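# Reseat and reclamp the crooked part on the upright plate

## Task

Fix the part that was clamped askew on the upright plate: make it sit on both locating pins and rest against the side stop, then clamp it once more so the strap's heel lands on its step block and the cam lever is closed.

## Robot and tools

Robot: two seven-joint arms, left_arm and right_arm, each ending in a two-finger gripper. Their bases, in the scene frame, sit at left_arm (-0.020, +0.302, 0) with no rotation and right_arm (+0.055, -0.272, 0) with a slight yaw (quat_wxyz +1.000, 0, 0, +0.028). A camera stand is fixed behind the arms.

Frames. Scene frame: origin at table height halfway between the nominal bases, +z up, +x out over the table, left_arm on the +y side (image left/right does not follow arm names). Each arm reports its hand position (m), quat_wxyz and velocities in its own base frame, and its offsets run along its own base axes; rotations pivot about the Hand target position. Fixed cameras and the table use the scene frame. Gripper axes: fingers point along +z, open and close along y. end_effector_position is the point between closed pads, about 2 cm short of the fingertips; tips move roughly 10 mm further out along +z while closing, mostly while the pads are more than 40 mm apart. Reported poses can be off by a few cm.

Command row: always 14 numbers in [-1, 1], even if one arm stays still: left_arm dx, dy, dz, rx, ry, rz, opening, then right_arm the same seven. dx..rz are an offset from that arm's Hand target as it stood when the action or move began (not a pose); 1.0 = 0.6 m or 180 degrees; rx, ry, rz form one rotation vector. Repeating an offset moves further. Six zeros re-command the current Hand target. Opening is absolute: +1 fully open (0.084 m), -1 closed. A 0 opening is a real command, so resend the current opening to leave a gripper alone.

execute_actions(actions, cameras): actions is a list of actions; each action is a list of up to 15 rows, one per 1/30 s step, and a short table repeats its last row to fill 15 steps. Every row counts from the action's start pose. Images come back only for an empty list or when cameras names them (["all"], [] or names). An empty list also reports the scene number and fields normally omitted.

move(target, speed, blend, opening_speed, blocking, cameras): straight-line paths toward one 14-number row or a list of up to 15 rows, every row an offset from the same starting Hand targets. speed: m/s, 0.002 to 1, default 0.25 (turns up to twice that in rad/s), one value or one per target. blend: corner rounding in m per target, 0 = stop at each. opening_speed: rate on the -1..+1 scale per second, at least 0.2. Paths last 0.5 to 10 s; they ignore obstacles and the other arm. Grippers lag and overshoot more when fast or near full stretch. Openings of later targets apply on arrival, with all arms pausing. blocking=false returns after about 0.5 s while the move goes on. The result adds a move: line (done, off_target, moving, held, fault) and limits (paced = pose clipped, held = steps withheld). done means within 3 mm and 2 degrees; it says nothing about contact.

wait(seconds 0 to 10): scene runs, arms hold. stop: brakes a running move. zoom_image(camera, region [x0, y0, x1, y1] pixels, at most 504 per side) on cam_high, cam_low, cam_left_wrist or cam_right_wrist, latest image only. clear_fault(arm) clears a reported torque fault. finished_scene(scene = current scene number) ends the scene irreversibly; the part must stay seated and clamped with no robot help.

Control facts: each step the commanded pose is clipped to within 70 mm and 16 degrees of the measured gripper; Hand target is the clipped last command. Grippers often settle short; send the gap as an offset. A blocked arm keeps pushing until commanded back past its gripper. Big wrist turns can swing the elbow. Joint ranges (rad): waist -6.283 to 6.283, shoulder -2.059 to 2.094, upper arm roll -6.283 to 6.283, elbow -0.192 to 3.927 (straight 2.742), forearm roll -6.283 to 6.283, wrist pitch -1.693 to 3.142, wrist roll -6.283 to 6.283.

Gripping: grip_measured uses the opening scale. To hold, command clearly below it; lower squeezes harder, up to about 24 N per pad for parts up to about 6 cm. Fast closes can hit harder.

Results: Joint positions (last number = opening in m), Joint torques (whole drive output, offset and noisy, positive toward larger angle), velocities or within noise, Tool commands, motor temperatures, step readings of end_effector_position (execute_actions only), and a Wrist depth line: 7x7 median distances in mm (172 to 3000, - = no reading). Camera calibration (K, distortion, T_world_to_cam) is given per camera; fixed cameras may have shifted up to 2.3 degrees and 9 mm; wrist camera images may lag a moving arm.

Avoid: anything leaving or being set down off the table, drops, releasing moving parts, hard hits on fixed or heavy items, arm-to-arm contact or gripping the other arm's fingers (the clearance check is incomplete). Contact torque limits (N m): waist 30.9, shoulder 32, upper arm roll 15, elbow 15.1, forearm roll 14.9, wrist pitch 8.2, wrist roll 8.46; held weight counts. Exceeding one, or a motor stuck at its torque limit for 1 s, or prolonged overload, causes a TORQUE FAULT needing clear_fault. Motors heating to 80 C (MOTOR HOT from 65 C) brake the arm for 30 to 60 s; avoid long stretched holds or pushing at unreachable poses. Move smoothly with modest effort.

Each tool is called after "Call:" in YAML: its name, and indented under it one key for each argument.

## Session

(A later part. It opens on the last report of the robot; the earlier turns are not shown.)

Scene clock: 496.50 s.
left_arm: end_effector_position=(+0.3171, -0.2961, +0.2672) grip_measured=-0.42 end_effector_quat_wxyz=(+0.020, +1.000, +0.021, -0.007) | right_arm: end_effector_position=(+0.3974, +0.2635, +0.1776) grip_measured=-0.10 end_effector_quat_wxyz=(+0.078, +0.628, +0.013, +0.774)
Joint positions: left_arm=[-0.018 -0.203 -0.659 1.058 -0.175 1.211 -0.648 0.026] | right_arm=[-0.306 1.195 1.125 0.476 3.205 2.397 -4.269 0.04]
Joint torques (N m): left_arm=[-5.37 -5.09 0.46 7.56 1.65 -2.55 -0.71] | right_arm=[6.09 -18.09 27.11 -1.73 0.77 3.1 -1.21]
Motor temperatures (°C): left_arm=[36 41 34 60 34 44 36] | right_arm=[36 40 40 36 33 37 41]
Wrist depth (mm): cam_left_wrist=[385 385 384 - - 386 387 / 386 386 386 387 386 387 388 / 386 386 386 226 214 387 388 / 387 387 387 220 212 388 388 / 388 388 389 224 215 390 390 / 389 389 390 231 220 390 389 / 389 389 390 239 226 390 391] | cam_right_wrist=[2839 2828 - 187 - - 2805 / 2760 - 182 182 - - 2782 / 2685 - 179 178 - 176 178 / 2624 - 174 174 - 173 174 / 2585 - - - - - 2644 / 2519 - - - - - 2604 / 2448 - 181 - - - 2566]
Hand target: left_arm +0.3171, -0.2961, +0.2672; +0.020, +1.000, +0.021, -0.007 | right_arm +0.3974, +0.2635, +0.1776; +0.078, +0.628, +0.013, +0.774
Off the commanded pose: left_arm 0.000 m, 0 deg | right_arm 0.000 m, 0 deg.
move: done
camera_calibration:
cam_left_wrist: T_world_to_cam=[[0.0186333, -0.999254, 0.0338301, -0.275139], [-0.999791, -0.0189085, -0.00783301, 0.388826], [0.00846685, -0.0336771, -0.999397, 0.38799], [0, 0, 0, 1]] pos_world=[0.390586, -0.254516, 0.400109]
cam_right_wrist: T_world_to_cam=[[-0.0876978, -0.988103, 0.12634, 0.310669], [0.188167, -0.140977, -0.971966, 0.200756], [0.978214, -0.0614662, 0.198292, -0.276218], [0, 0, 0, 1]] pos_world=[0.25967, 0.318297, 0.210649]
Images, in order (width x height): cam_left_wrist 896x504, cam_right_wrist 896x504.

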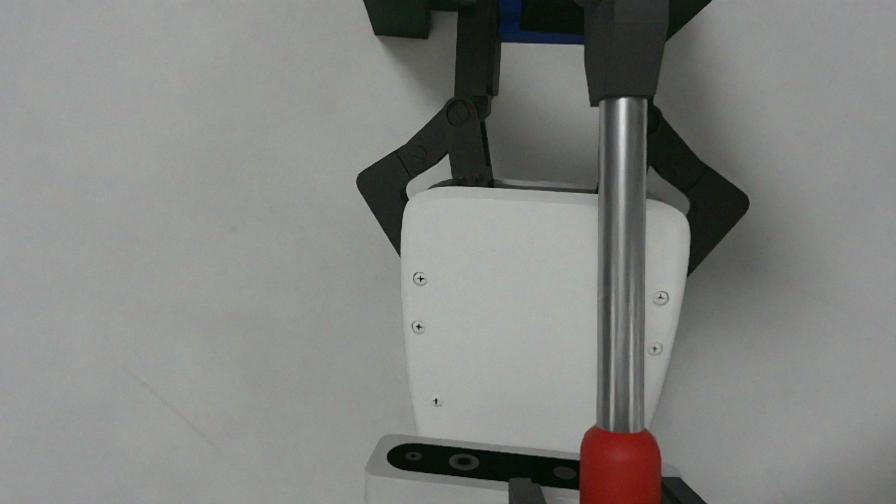

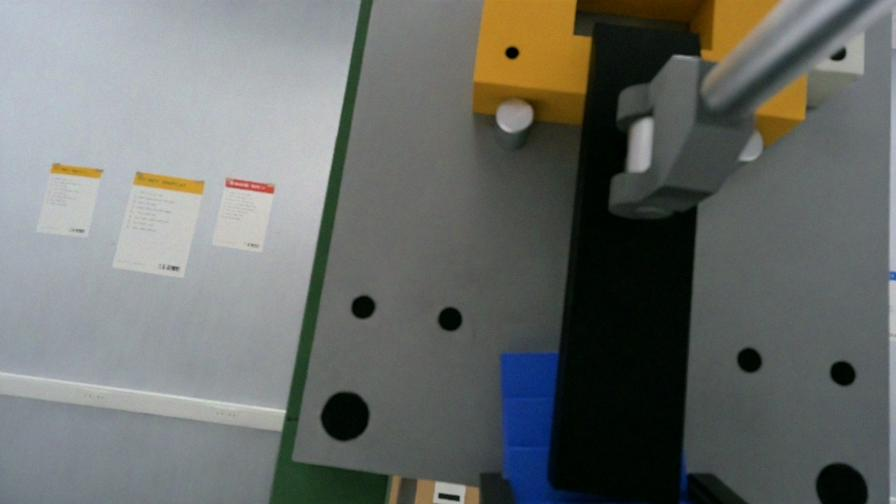

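Call:
move:
  target:
    - [0.012,0.070,0,0,0,-0.111,-0.4,0,0,0,0,0,0,-0.45]
    - [0.060,0.145,0,0,0,-0.25,-0.4,0,0,0,0,0,0,-0.45]
    - [0.135,0.193,0,0,0,-0.389,-0.4,0,0,0,0,0,0,-0.45]
    - [0.200,0.205,0,0,0,-0.492,-0.4,0,0,0,0,0,0,-0.45]
  blend: [0.008,0.008,0.008,0]
  speed: 0.08
  cameras: ["cam_high","cam_left_wrist","cam_right_wrist"]

Scene clock: 518.70 s.
left_arm: end_effector_position=(+0.4370, -0.1730, +0.2670) grip_measured=-0.41 end_effector_quat_wxyz=(+0.009, +0.730, -0.683, -0.019) | right_arm: end_effector_position=(+0.3974, +0.2635, +0.1776) grip_measured=-0.10 end_effector_quat_wxyz=(+0.078, +0.628, +0.013, +0.774)
Joint positions: left_arm=[-0.018 0.012 -0.36 1.251 0.001 1.283 1.126 0.026] | right_arm=[-0.306 1.195 1.125 0.476 3.205 2.397 -4.269 0.04]
Joint torques (N m): left_arm=[10.15 -12.44 2.88 31.72 3.48 -3.14 1.67] | right_arm=[4.26 -16.56 26.92 -1.77 1.03 3.13 -1.08]
Motor temperatures (°C): left_arm=[36 41 34 58 35 43 36] | right_arm=[36 39 41 36 33 37 41]
Wrist depth (mm): cam_left_wrist=[- - - - 212 214 398 / - - - - 215 215 225 / - - - - 220 220 229 / - - - 386 223 225 238 / - - - 387 389 396 401 / - - 383 388 392 395 402 / - - 383 388 393 397 401] | cam_right_wrist=[- - - 187 - - 2771 / - - - - - - 2851 / 2675 - 179 177 - 176 178 / 2614 - 174 174 - 173 174 / 2547 - - - - - 2675 / 2528 - - - - - 2634 / 2448 - 182 - - - 2538]
Hand target: left_arm +0.4371, -0.1731, +0.2672; +0.009, +0.730, -0.683, -0.019 | right_arm +0.3974, +0.2635, +0.1776; +0.078, +0.628, +0.013, +0.774
Off the commanded pose: left_arm 0.000 m, 0 deg | right_arm 0.000 m, 0 deg.
move: done
camera_calibration:
cam_left_wrist: T_world_to_cam=[[-0.998446, -0.0438367, 0.034398, 0.455163], [-0.0441208, 0.998998, -0.00754144, 0.269401], [-0.0340329, -0.00904739, -0.99938, 0.413688], [0, 0, 0, 1]] pos_world=[0.480421, -0.245435, 0.399807]
cam_right_wrist: T_world_to_cam=[[-0.0876978, -0.988103, 0.12634, 0.310669], [0.188167, -0.140977, -0.971966, 0.200756], [0.978214, -0.0614662, 0.198292, -0.276218], [0, 0, 0, 1]] pos_world=[0.25967, 0.318297, 0.210649]
Images, in order (width x height): cam_high 896x504, cam_left_wrist 896x504, cam_right_wrist 896x504.

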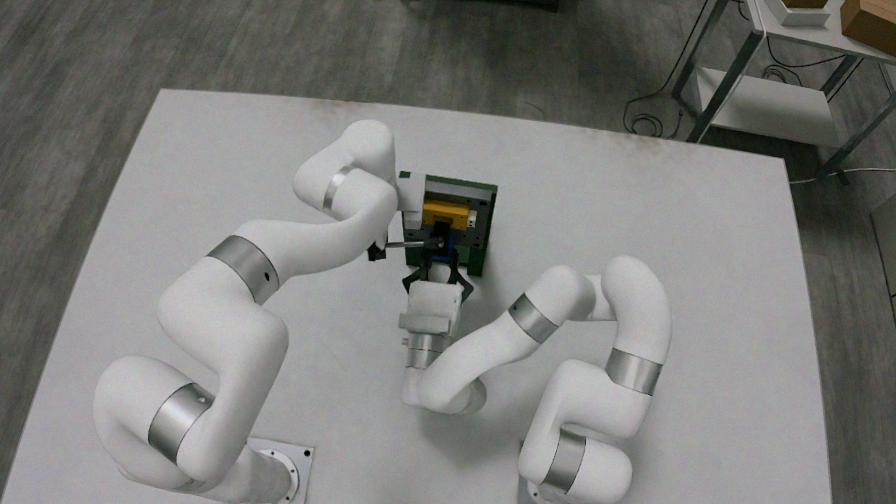

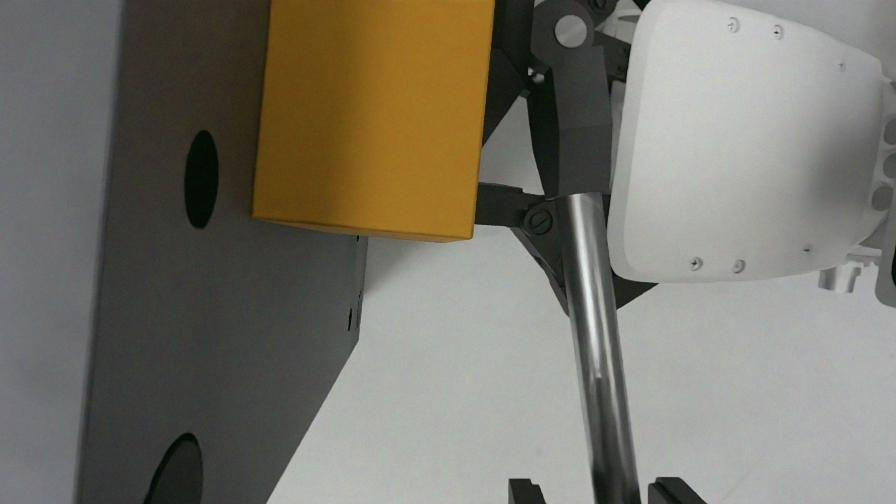

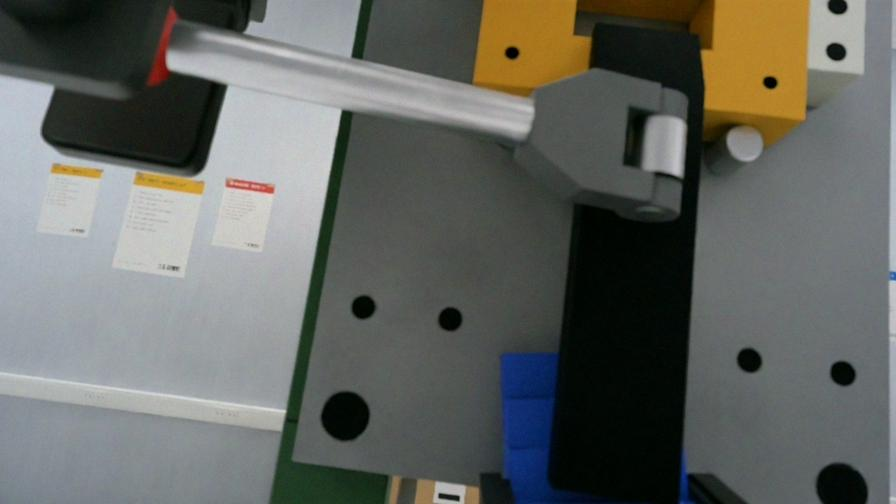

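Call:
move:
  target:
    - [0.016,0.0,0,0,0,-0.022,-0.4,0,0,0,0,0,0,-0.45]
    - [0.026,0.0,0,0,0,-0.022,-0.4,0,0,0,0,0,0,-0.45]
  blend: [0.002,0]
  speed: 0.04
  cameras: ["cam_left_wrist","cam_right_wrist"]

Scene clock: 528.57 s.
left_arm: end_effector_position=(+0.4526, -0.1730, +0.2671) grip_measured=-0.41 end_effector_quat_wxyz=(+0.009, +0.706, -0.708, -0.020) | right_arm: end_effector_position=(+0.3974, +0.2635, +0.1776) grip_measured=-0.10 end_effector_quat_wxyz=(+0.078, +0.628, +0.013, +0.774)
Joint positions: left_arm=[-0.017 0.064 -0.359 1.309 0.023 1.292 1.19 0.026] | right_arm=[-0.306 1.195 1.125 0.476 3.205 2.397 -4.269 0.04]
Joint torques (N m): left_arm=[8.56 -14.55 1.53 31 3.22 -2.68 1.53] | right_arm=[4.09 -16.2 27.08 -1.58 1.21 3.12 -0.78]
Motor temperatures (°C): left_arm=[36 41 34 65 35 43 36] | right_arm=[36 39 42 36 33 37 41]
Wrist depth (mm): cam_left_wrist=[- - - - - 213 223 / - - - - - 215 224 / - - - - - 220 229 / - - - 388 - 228 261 / - - - 386 388 396 401 / - - - 387 390 395 401 / - - - 388 390 396 401] | cam_right_wrist=[- - 189 187 - - 2771 / - - - - - - 2839 / 2644 - 179 177 - 176 178 / 2644 - 174 174 - 173 174 / 2585 - - - - - 2717 / 2483 - - - - - 2604 / 2474 - 182 - - - 2595]
Hand target: left_arm +0.4527, -0.1731, +0.2672; +0.008, +0.706, -0.708, -0.019 | right_arm +0.3974, +0.2635, +0.1776; +0.078, +0.628, +0.013, +0.774
Off the commanded pose: left_arm 0.000 m, 0 deg | right_arm 0.000 m, 0 deg.
MOTOR HOT: joint 4 (elbow) of the left arm reports 65 °C; the controller stops that arm at 80 °C. To cool a motor, set the load down, stop pushing, or move to a pose that needs little force. At that limit the left arm can sag while its brakes close.
move: done
camera_calibration:
cam_left_wrist: T_world_to_cam=[[-0.999094, 0.0253369, 0.0342071, 0.483112], [0.0250874, 0.999656, -0.00770267, 0.238947], [-0.0343905, -0.00683752, -0.999385, 0.414848], [0, 0, 0, 1]] pos_world=[0.490946, -0.248268, 0.399908]
cam_right_wrist: T_world_to_cam=[[-0.0876978, -0.988103, 0.12634, 0.310669], [0.188167, -0.140977, -0.971966, 0.200756], [0.978214, -0.0614662, 0.198292, -0.276218], [0, 0, 0, 1]] pos_world=[0.25967, 0.318297, 0.210649]
Images, in order (width x height): cam_left_wrist 896x504, cam_right_wrist 896x504.

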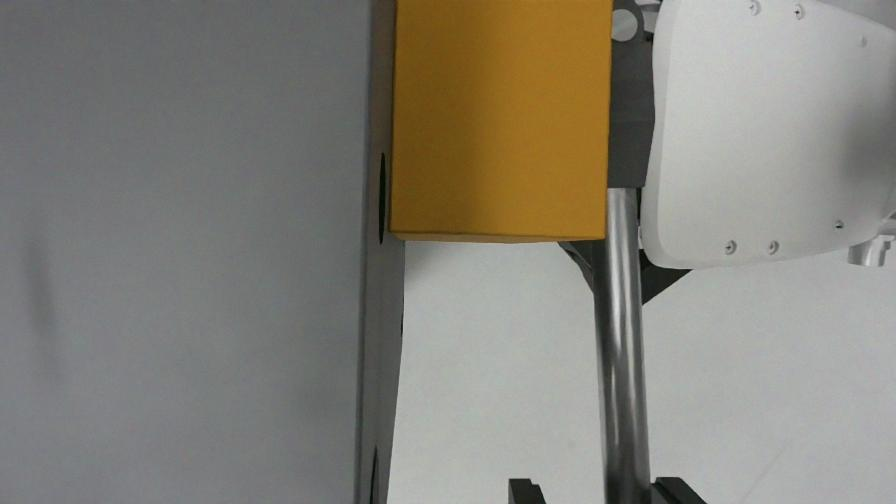

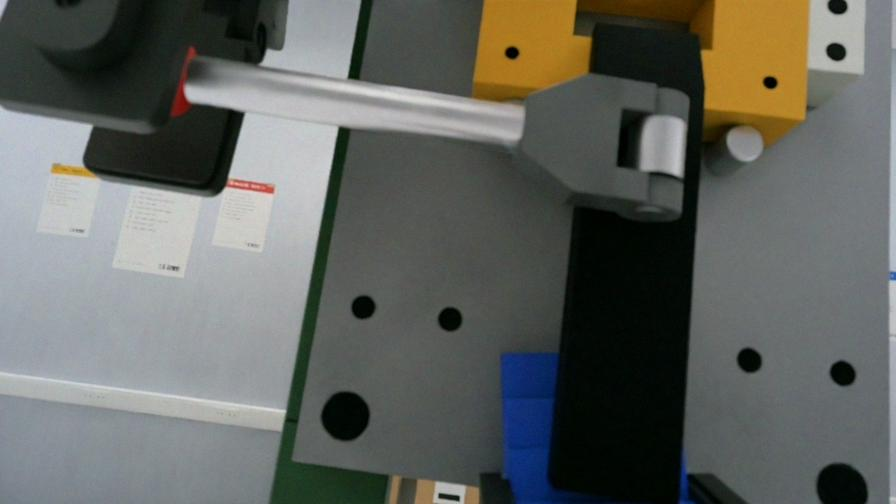

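Call:
move:
  target:
    - [0.02,0.0,0,0,0,0,-0.4,0,0,0,0,0,0,-0.45]
  speed: 0.04
  cameras: ["cam_left_wrist","cam_right_wrist"]

Scene clock: 539.90 s.
left_arm: end_effector_position=(+0.4512, -0.1680, +0.2640) grip_measured=-0.42 end_effector_quat_wxyz=(+0.019, +0.706, -0.707, -0.043) | right_arm: end_effector_position=(+0.3974, +0.2635, +0.1776) grip_measured=-0.10 end_effector_quat_wxyz=(+0.078, +0.628, +0.013, +0.774)
Joint positions: left_arm=[-0.018 0.1 -0.357 1.35 0.036 1.351 1.188 0.026] | right_arm=[-0.306 1.195 1.125 0.476 3.205 2.397 -4.269 0.04]
Joint torques (N m): left_arm=[0.34 -31.89 -1.03 15.08 0.38 0.07 0.06] | right_arm=[3.73 -16.09 26.9 -1.6 1 3.23 -0.65]
Motor temperatures (°C): left_arm=[36 41 34 68 35 42 36] | right_arm=[36 39 42 36 33 37 41]
Wrist depth (mm): cam_left_wrist=[- - - - - 212 223 / - - - - - 215 226 / - - - - - 221 236 / - - - - 237 397 408 / - - - - 392 400 409 / - - - - 394 400 409 / - - - - - 403 411] | cam_right_wrist=[- 189 - 187 - - 2805 / - - - 183 - - 2839 / 2644 - 179 177 - 176 178 / 2634 - 174 174 - 173 174 / 2595 - - - - - 2644 / 2501 - - - - - 2654 / 2492 - 182 - - - 2614]
Hand target: left_arm +0.4512, -0.1680, +0.2640; +0.019, +0.706, -0.707, -0.043 (not the last commanded pose) | right_arm +0.3974, +0.2635, +0.1776; +0.078, +0.628, +0.013, +0.774
Tool commands: left_gripper/opening=-0.4 right_gripper/opening=-0.45
Off the commanded pose: left_arm 0.015 m, 3 deg | right_arm 0.000 m, 0 deg.
TORQUE FAULT: the external load on joint 6 (wrist pitch) of the left arm reached its load limit, and that arm stopped. The contact can be on any part of that arm beyond that joint, not only on its tool. A torque fault puts only its own arm into a fault stop. That arm's remaining commands of this call were not run. The hold on joint 6 (wrist pitch) of that arm was moved back by the arm itself, up to 3 degrees, as the stop began. That arm is still stopped at the end of this call. While its stop runs, that arm, its gripper or tool too, takes no new command.
End effector pose when the fault began: left_arm: position (+0.4632, -0.1729, +0.2670), quat_wxyz (+0.009, +0.706, -0.708, -0.020)
Joint positions when the fault began: left_arm=[-0.018 0.099 -0.357 1.35 0.036 1.3 1.188 0.026]
MOTOR HOT: still on. Joint 4 (elbow) of the left arm reports 68 °C.
CLEAR FAULT: the left arm stays stopped (state 4) until you call clear_fault(arm="left_arm").
move: fault (left_arm)
camera_calibration:
cam_left_wrist: T_world_to_cam=[[-0.996348, 0.023999, 0.0819485, 0.46752], [0.0249213, 0.999637, 0.0102497, 0.229246], [-0.0816728, 0.0122545, -0.996584, 0.435667], [0, 0, 0, 1]] pos_world=[0.495681, -0.245722, 0.393517]
cam_right_wrist: T_world_to_cam=[[-0.0876978, -0.988103, 0.12634, 0.310669], [0.188167, -0.140977, -0.971966, 0.200756], [0.978214, -0.0614662, 0.198292, -0.276218], [0, 0, 0, 1]] pos_world=[0.25967, 0.318297, 0.210649]
Images, in order (width x height): cam_left_wrist 896x504, cam_right_wrist 896x504.

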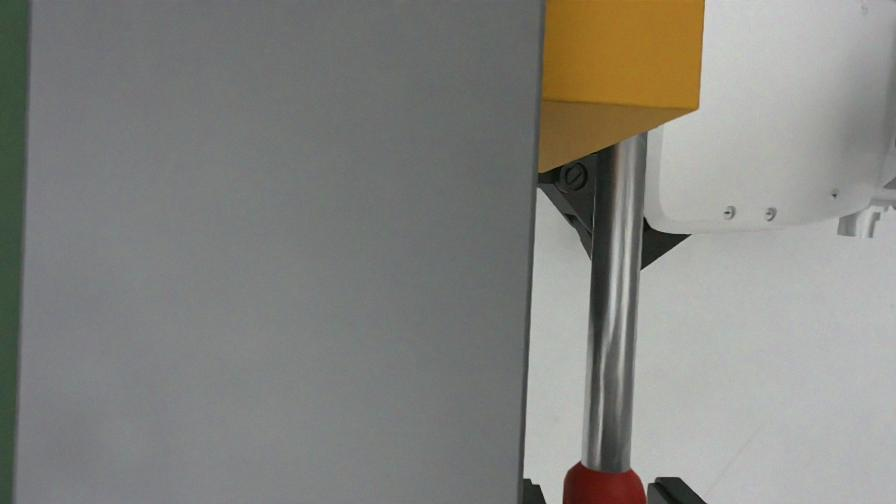

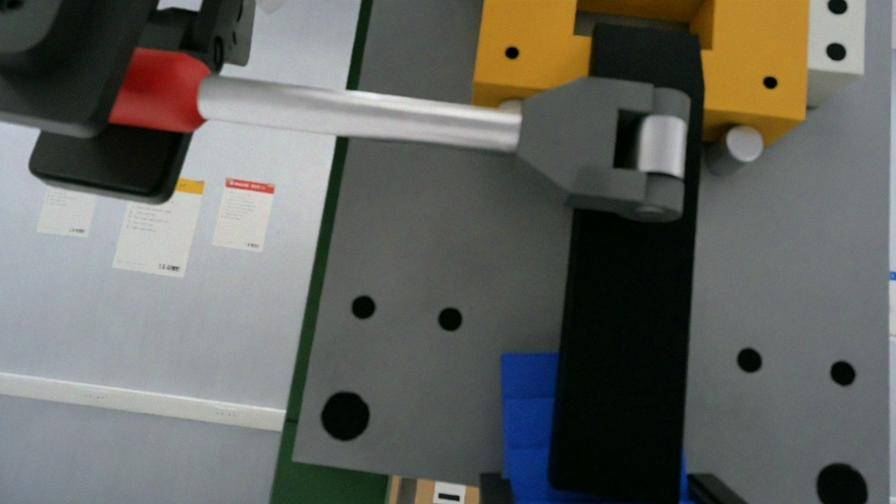

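Call:
clear_fault:
  arm: "left_arm"

Call:
move:
  target:
    - [-0.003,0,0,0,0,0,0.1,0,0,0,0,0,0,0.9]
    - [-0.003,0,0.2,0,0,0,0.1,-0.11,0.013,-0.017,0,0,0,0.9]
  opening_speed: 2
  speed: 0.12
  cameras: ["all"]

Call:
zoom_image:
  camera: "cam_right_wrist"
  region: [400, 0, 820, 260]

Scene clock: 548.67 s.
left_arm: end_effector_position=(+0.4511, -0.1680, +0.2640) grip_measured=-0.42 end_effector_quat_wxyz=(+0.019, +0.706, -0.707, -0.043) | right_arm: end_effector_position=(+0.3974, +0.2635, +0.1776) grip_measured=-0.10 end_effector_quat_wxyz=(+0.078, +0.628, +0.013, +0.774)
Joint positions: left_arm=[-0.018 0.1 -0.357 1.35 0.036 1.351 1.188 0.026] | right_arm=[-0.306 1.195 1.125 0.476 3.205 2.397 -4.269 0.04]
Joint torques (N m): left_arm=[0.31 -31.85 -0.94 15.11 0.4 0.18 0.05] | right_arm=[3.47 -15.22 26.89 -1.36 0.92 3.13 -0.52]
Motor temperatures (°C): left_arm=[36 41 34 63 34 42 36] | right_arm=[36 39 42 36 33 37 41]
Wrist depth (mm): cam_left_wrist=[- - - - - 212 223 / - - - - - 215 226 / - - - - - 221 236 / - - - - 236 397 408 / - - - - 393 400 408 / - - - - 394 400 410 / - - - - 394 403 411] | cam_right_wrist=[- 189 - 187 - - 2851 / - - - 183 - - 2828 / 2675 - 179 177 - 176 178 / 2634 - 174 174 - 173 174 / 2566 - - - - - 2738 / 2519 - - - - - 2624 / 2465 - 182 - - - 2575]
Hand target: left_arm +0.4511, -0.1680, +0.2640; +0.019, +0.706, -0.707, -0.043 (not the last commanded pose) | right_arm +0.3974, +0.2635, +0.1776; +0.078, +0.628, +0.013, +0.774
Tool commands: left_gripper/opening=-0.4 right_gripper/opening=-0.45
Off the commanded pose: left_arm 0.015 m, 3 deg | right_arm 0.000 m, 0 deg.
TORQUE FAULT, CONTINUED: the left arm's stop, for the torque fault of joint 6 (wrist pitch) that an earlier result reported, is over. The call counts as one of the actions that you can send in this scene. The hold on joint 6 (wrist pitch) of that arm was moved back by the arm itself, up to 3 degrees, as the stop began. That arm's target is now where it stood when the stop ended, not its last command. That arm's gripper keeps its grip as last carried out, and that arm accepts commands again: back off and push less far.
MOTOR HOT: still on. Joint 4 (elbow) of the left arm reports 63 °C.
CLEAR FAULT: your call cleared the left arm's torque fault. If a joint's load stays at its limit, that arm stops again at once.

Scene clock: 551.27 s.
left_arm: end_effector_position=(+0.4493, -0.1680, +0.3840) grip_measured=+0.09 end_effector_quat_wxyz=(+0.019, +0.706, -0.707, -0.043) | right_arm: end_effector_position=(+0.3314, +0.2713, +0.1674) grip_measured=+0.90 end_effector_quat_wxyz=(+0.078, +0.628, +0.013, +0.774)
Joint positions: left_arm=[-0.031 0.132 -0.366 1.732 0.046 1.703 1.181 0.048] | right_arm=[-0.12 1.295 1.093 0.423 3.222 2.652 -4.274 0.08]
Joint torques (N m): left_arm=[-8.49 -15.5 -4.02 22.19 2.95 0.1 -0.67] | right_arm=[9.14 -4.71 8.83 -2.02 1.39 2.87 -1.05]
Motor temperatures (°C): left_arm=[36 41 34 62 34 42 36] | right_arm=[36 39 41 36 33 37 41]
Wrist depth (mm): cam_left_wrist=[467 - - 209 504 520 529 / 469 - - 172 506 346 367 / 469 - - 243 509 355 369 / 470 - - 501 508 522 534 / 472 483 494 499 514 526 535 / 475 485 494 499 517 526 537 / 476 487 496 505 517 530 540] | cam_right_wrist=[2874 2911 - 253 232 254 2935 / 2771 2816 - 247 227 227 2960 / 2706 2717 195 197 195 241 2899 / 2644 2664 - 235 203 236 2851 / 2575 2644 - 231 199 231 2749 / 2556 2604 225 225 195 225 2738 / 2483 - 238 240 197 223 2634]
Hand target: left_arm +0.4493, -0.1680, +0.3840; +0.019, +0.706, -0.707, -0.043 | right_arm +0.3314, +0.2713, +0.1674; +0.078, +0.628, +0.013, +0.774
Off the commanded pose: left_arm 0.000 m, 0 deg | right_arm 0.000 m, 0 deg.
MOTOR HOT: cleared for the motors of the left arm.
move: done
camera_calibration:
cam_left_wrist: T_world_to_cam=[[-0.996339, 0.0239969, 0.0820478, 0.455845], [0.0249202, 0.999637, 0.0102472, 0.228064], [-0.0817721, 0.0122544, -0.996576, 0.555055], [0, 0, 0, 1]] pos_world=[0.493881, -0.245722, 0.513417]
cam_right_wrist: T_world_to_cam=[[-0.0876015, -0.988109, 0.126361, 0.313847], [0.188181, -0.14098, -0.971963, 0.204377], [0.97822, -0.0613667, 0.198293, -0.20909], [0, 0, 0, 1]] pos_world=[0.193569, 0.326097, 0.200449]

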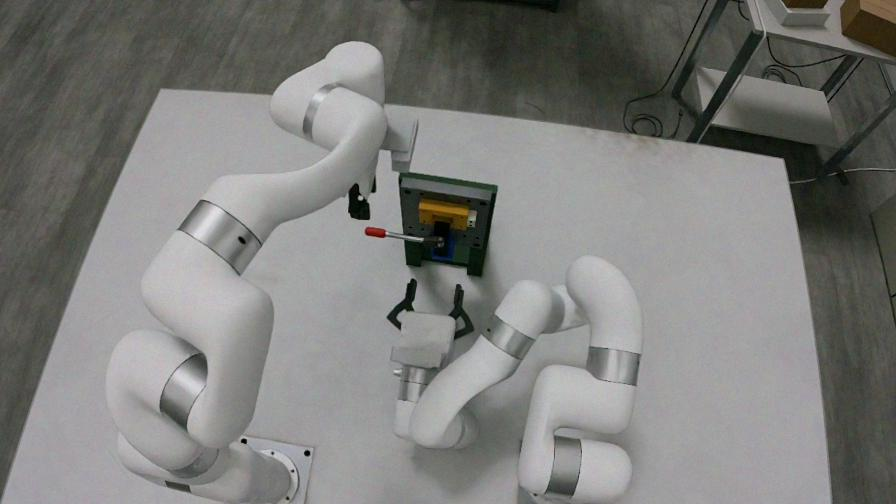

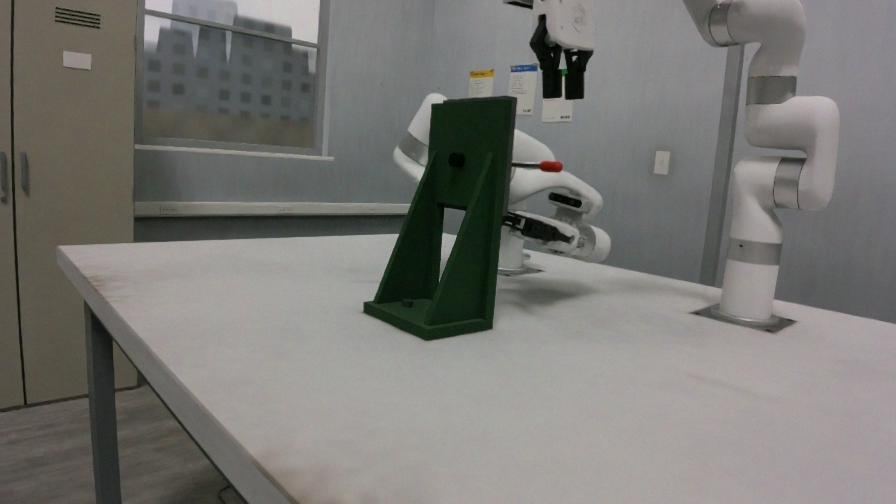

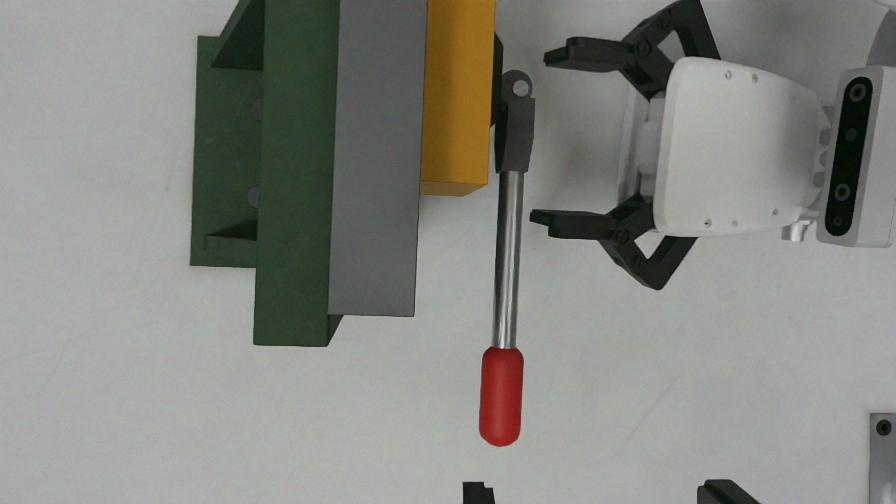

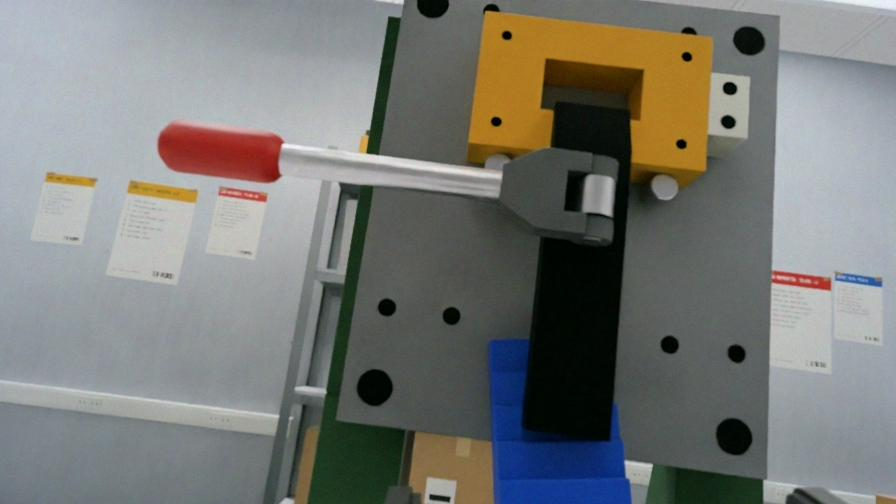

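Scaled by 1.200 from the camera's 896x504 image, which has a finer 1280x720 frame.

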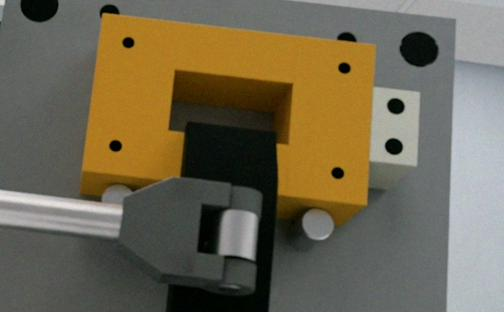

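Call:
finished_scene:
  scene: 1

The scene is finished: the task was done.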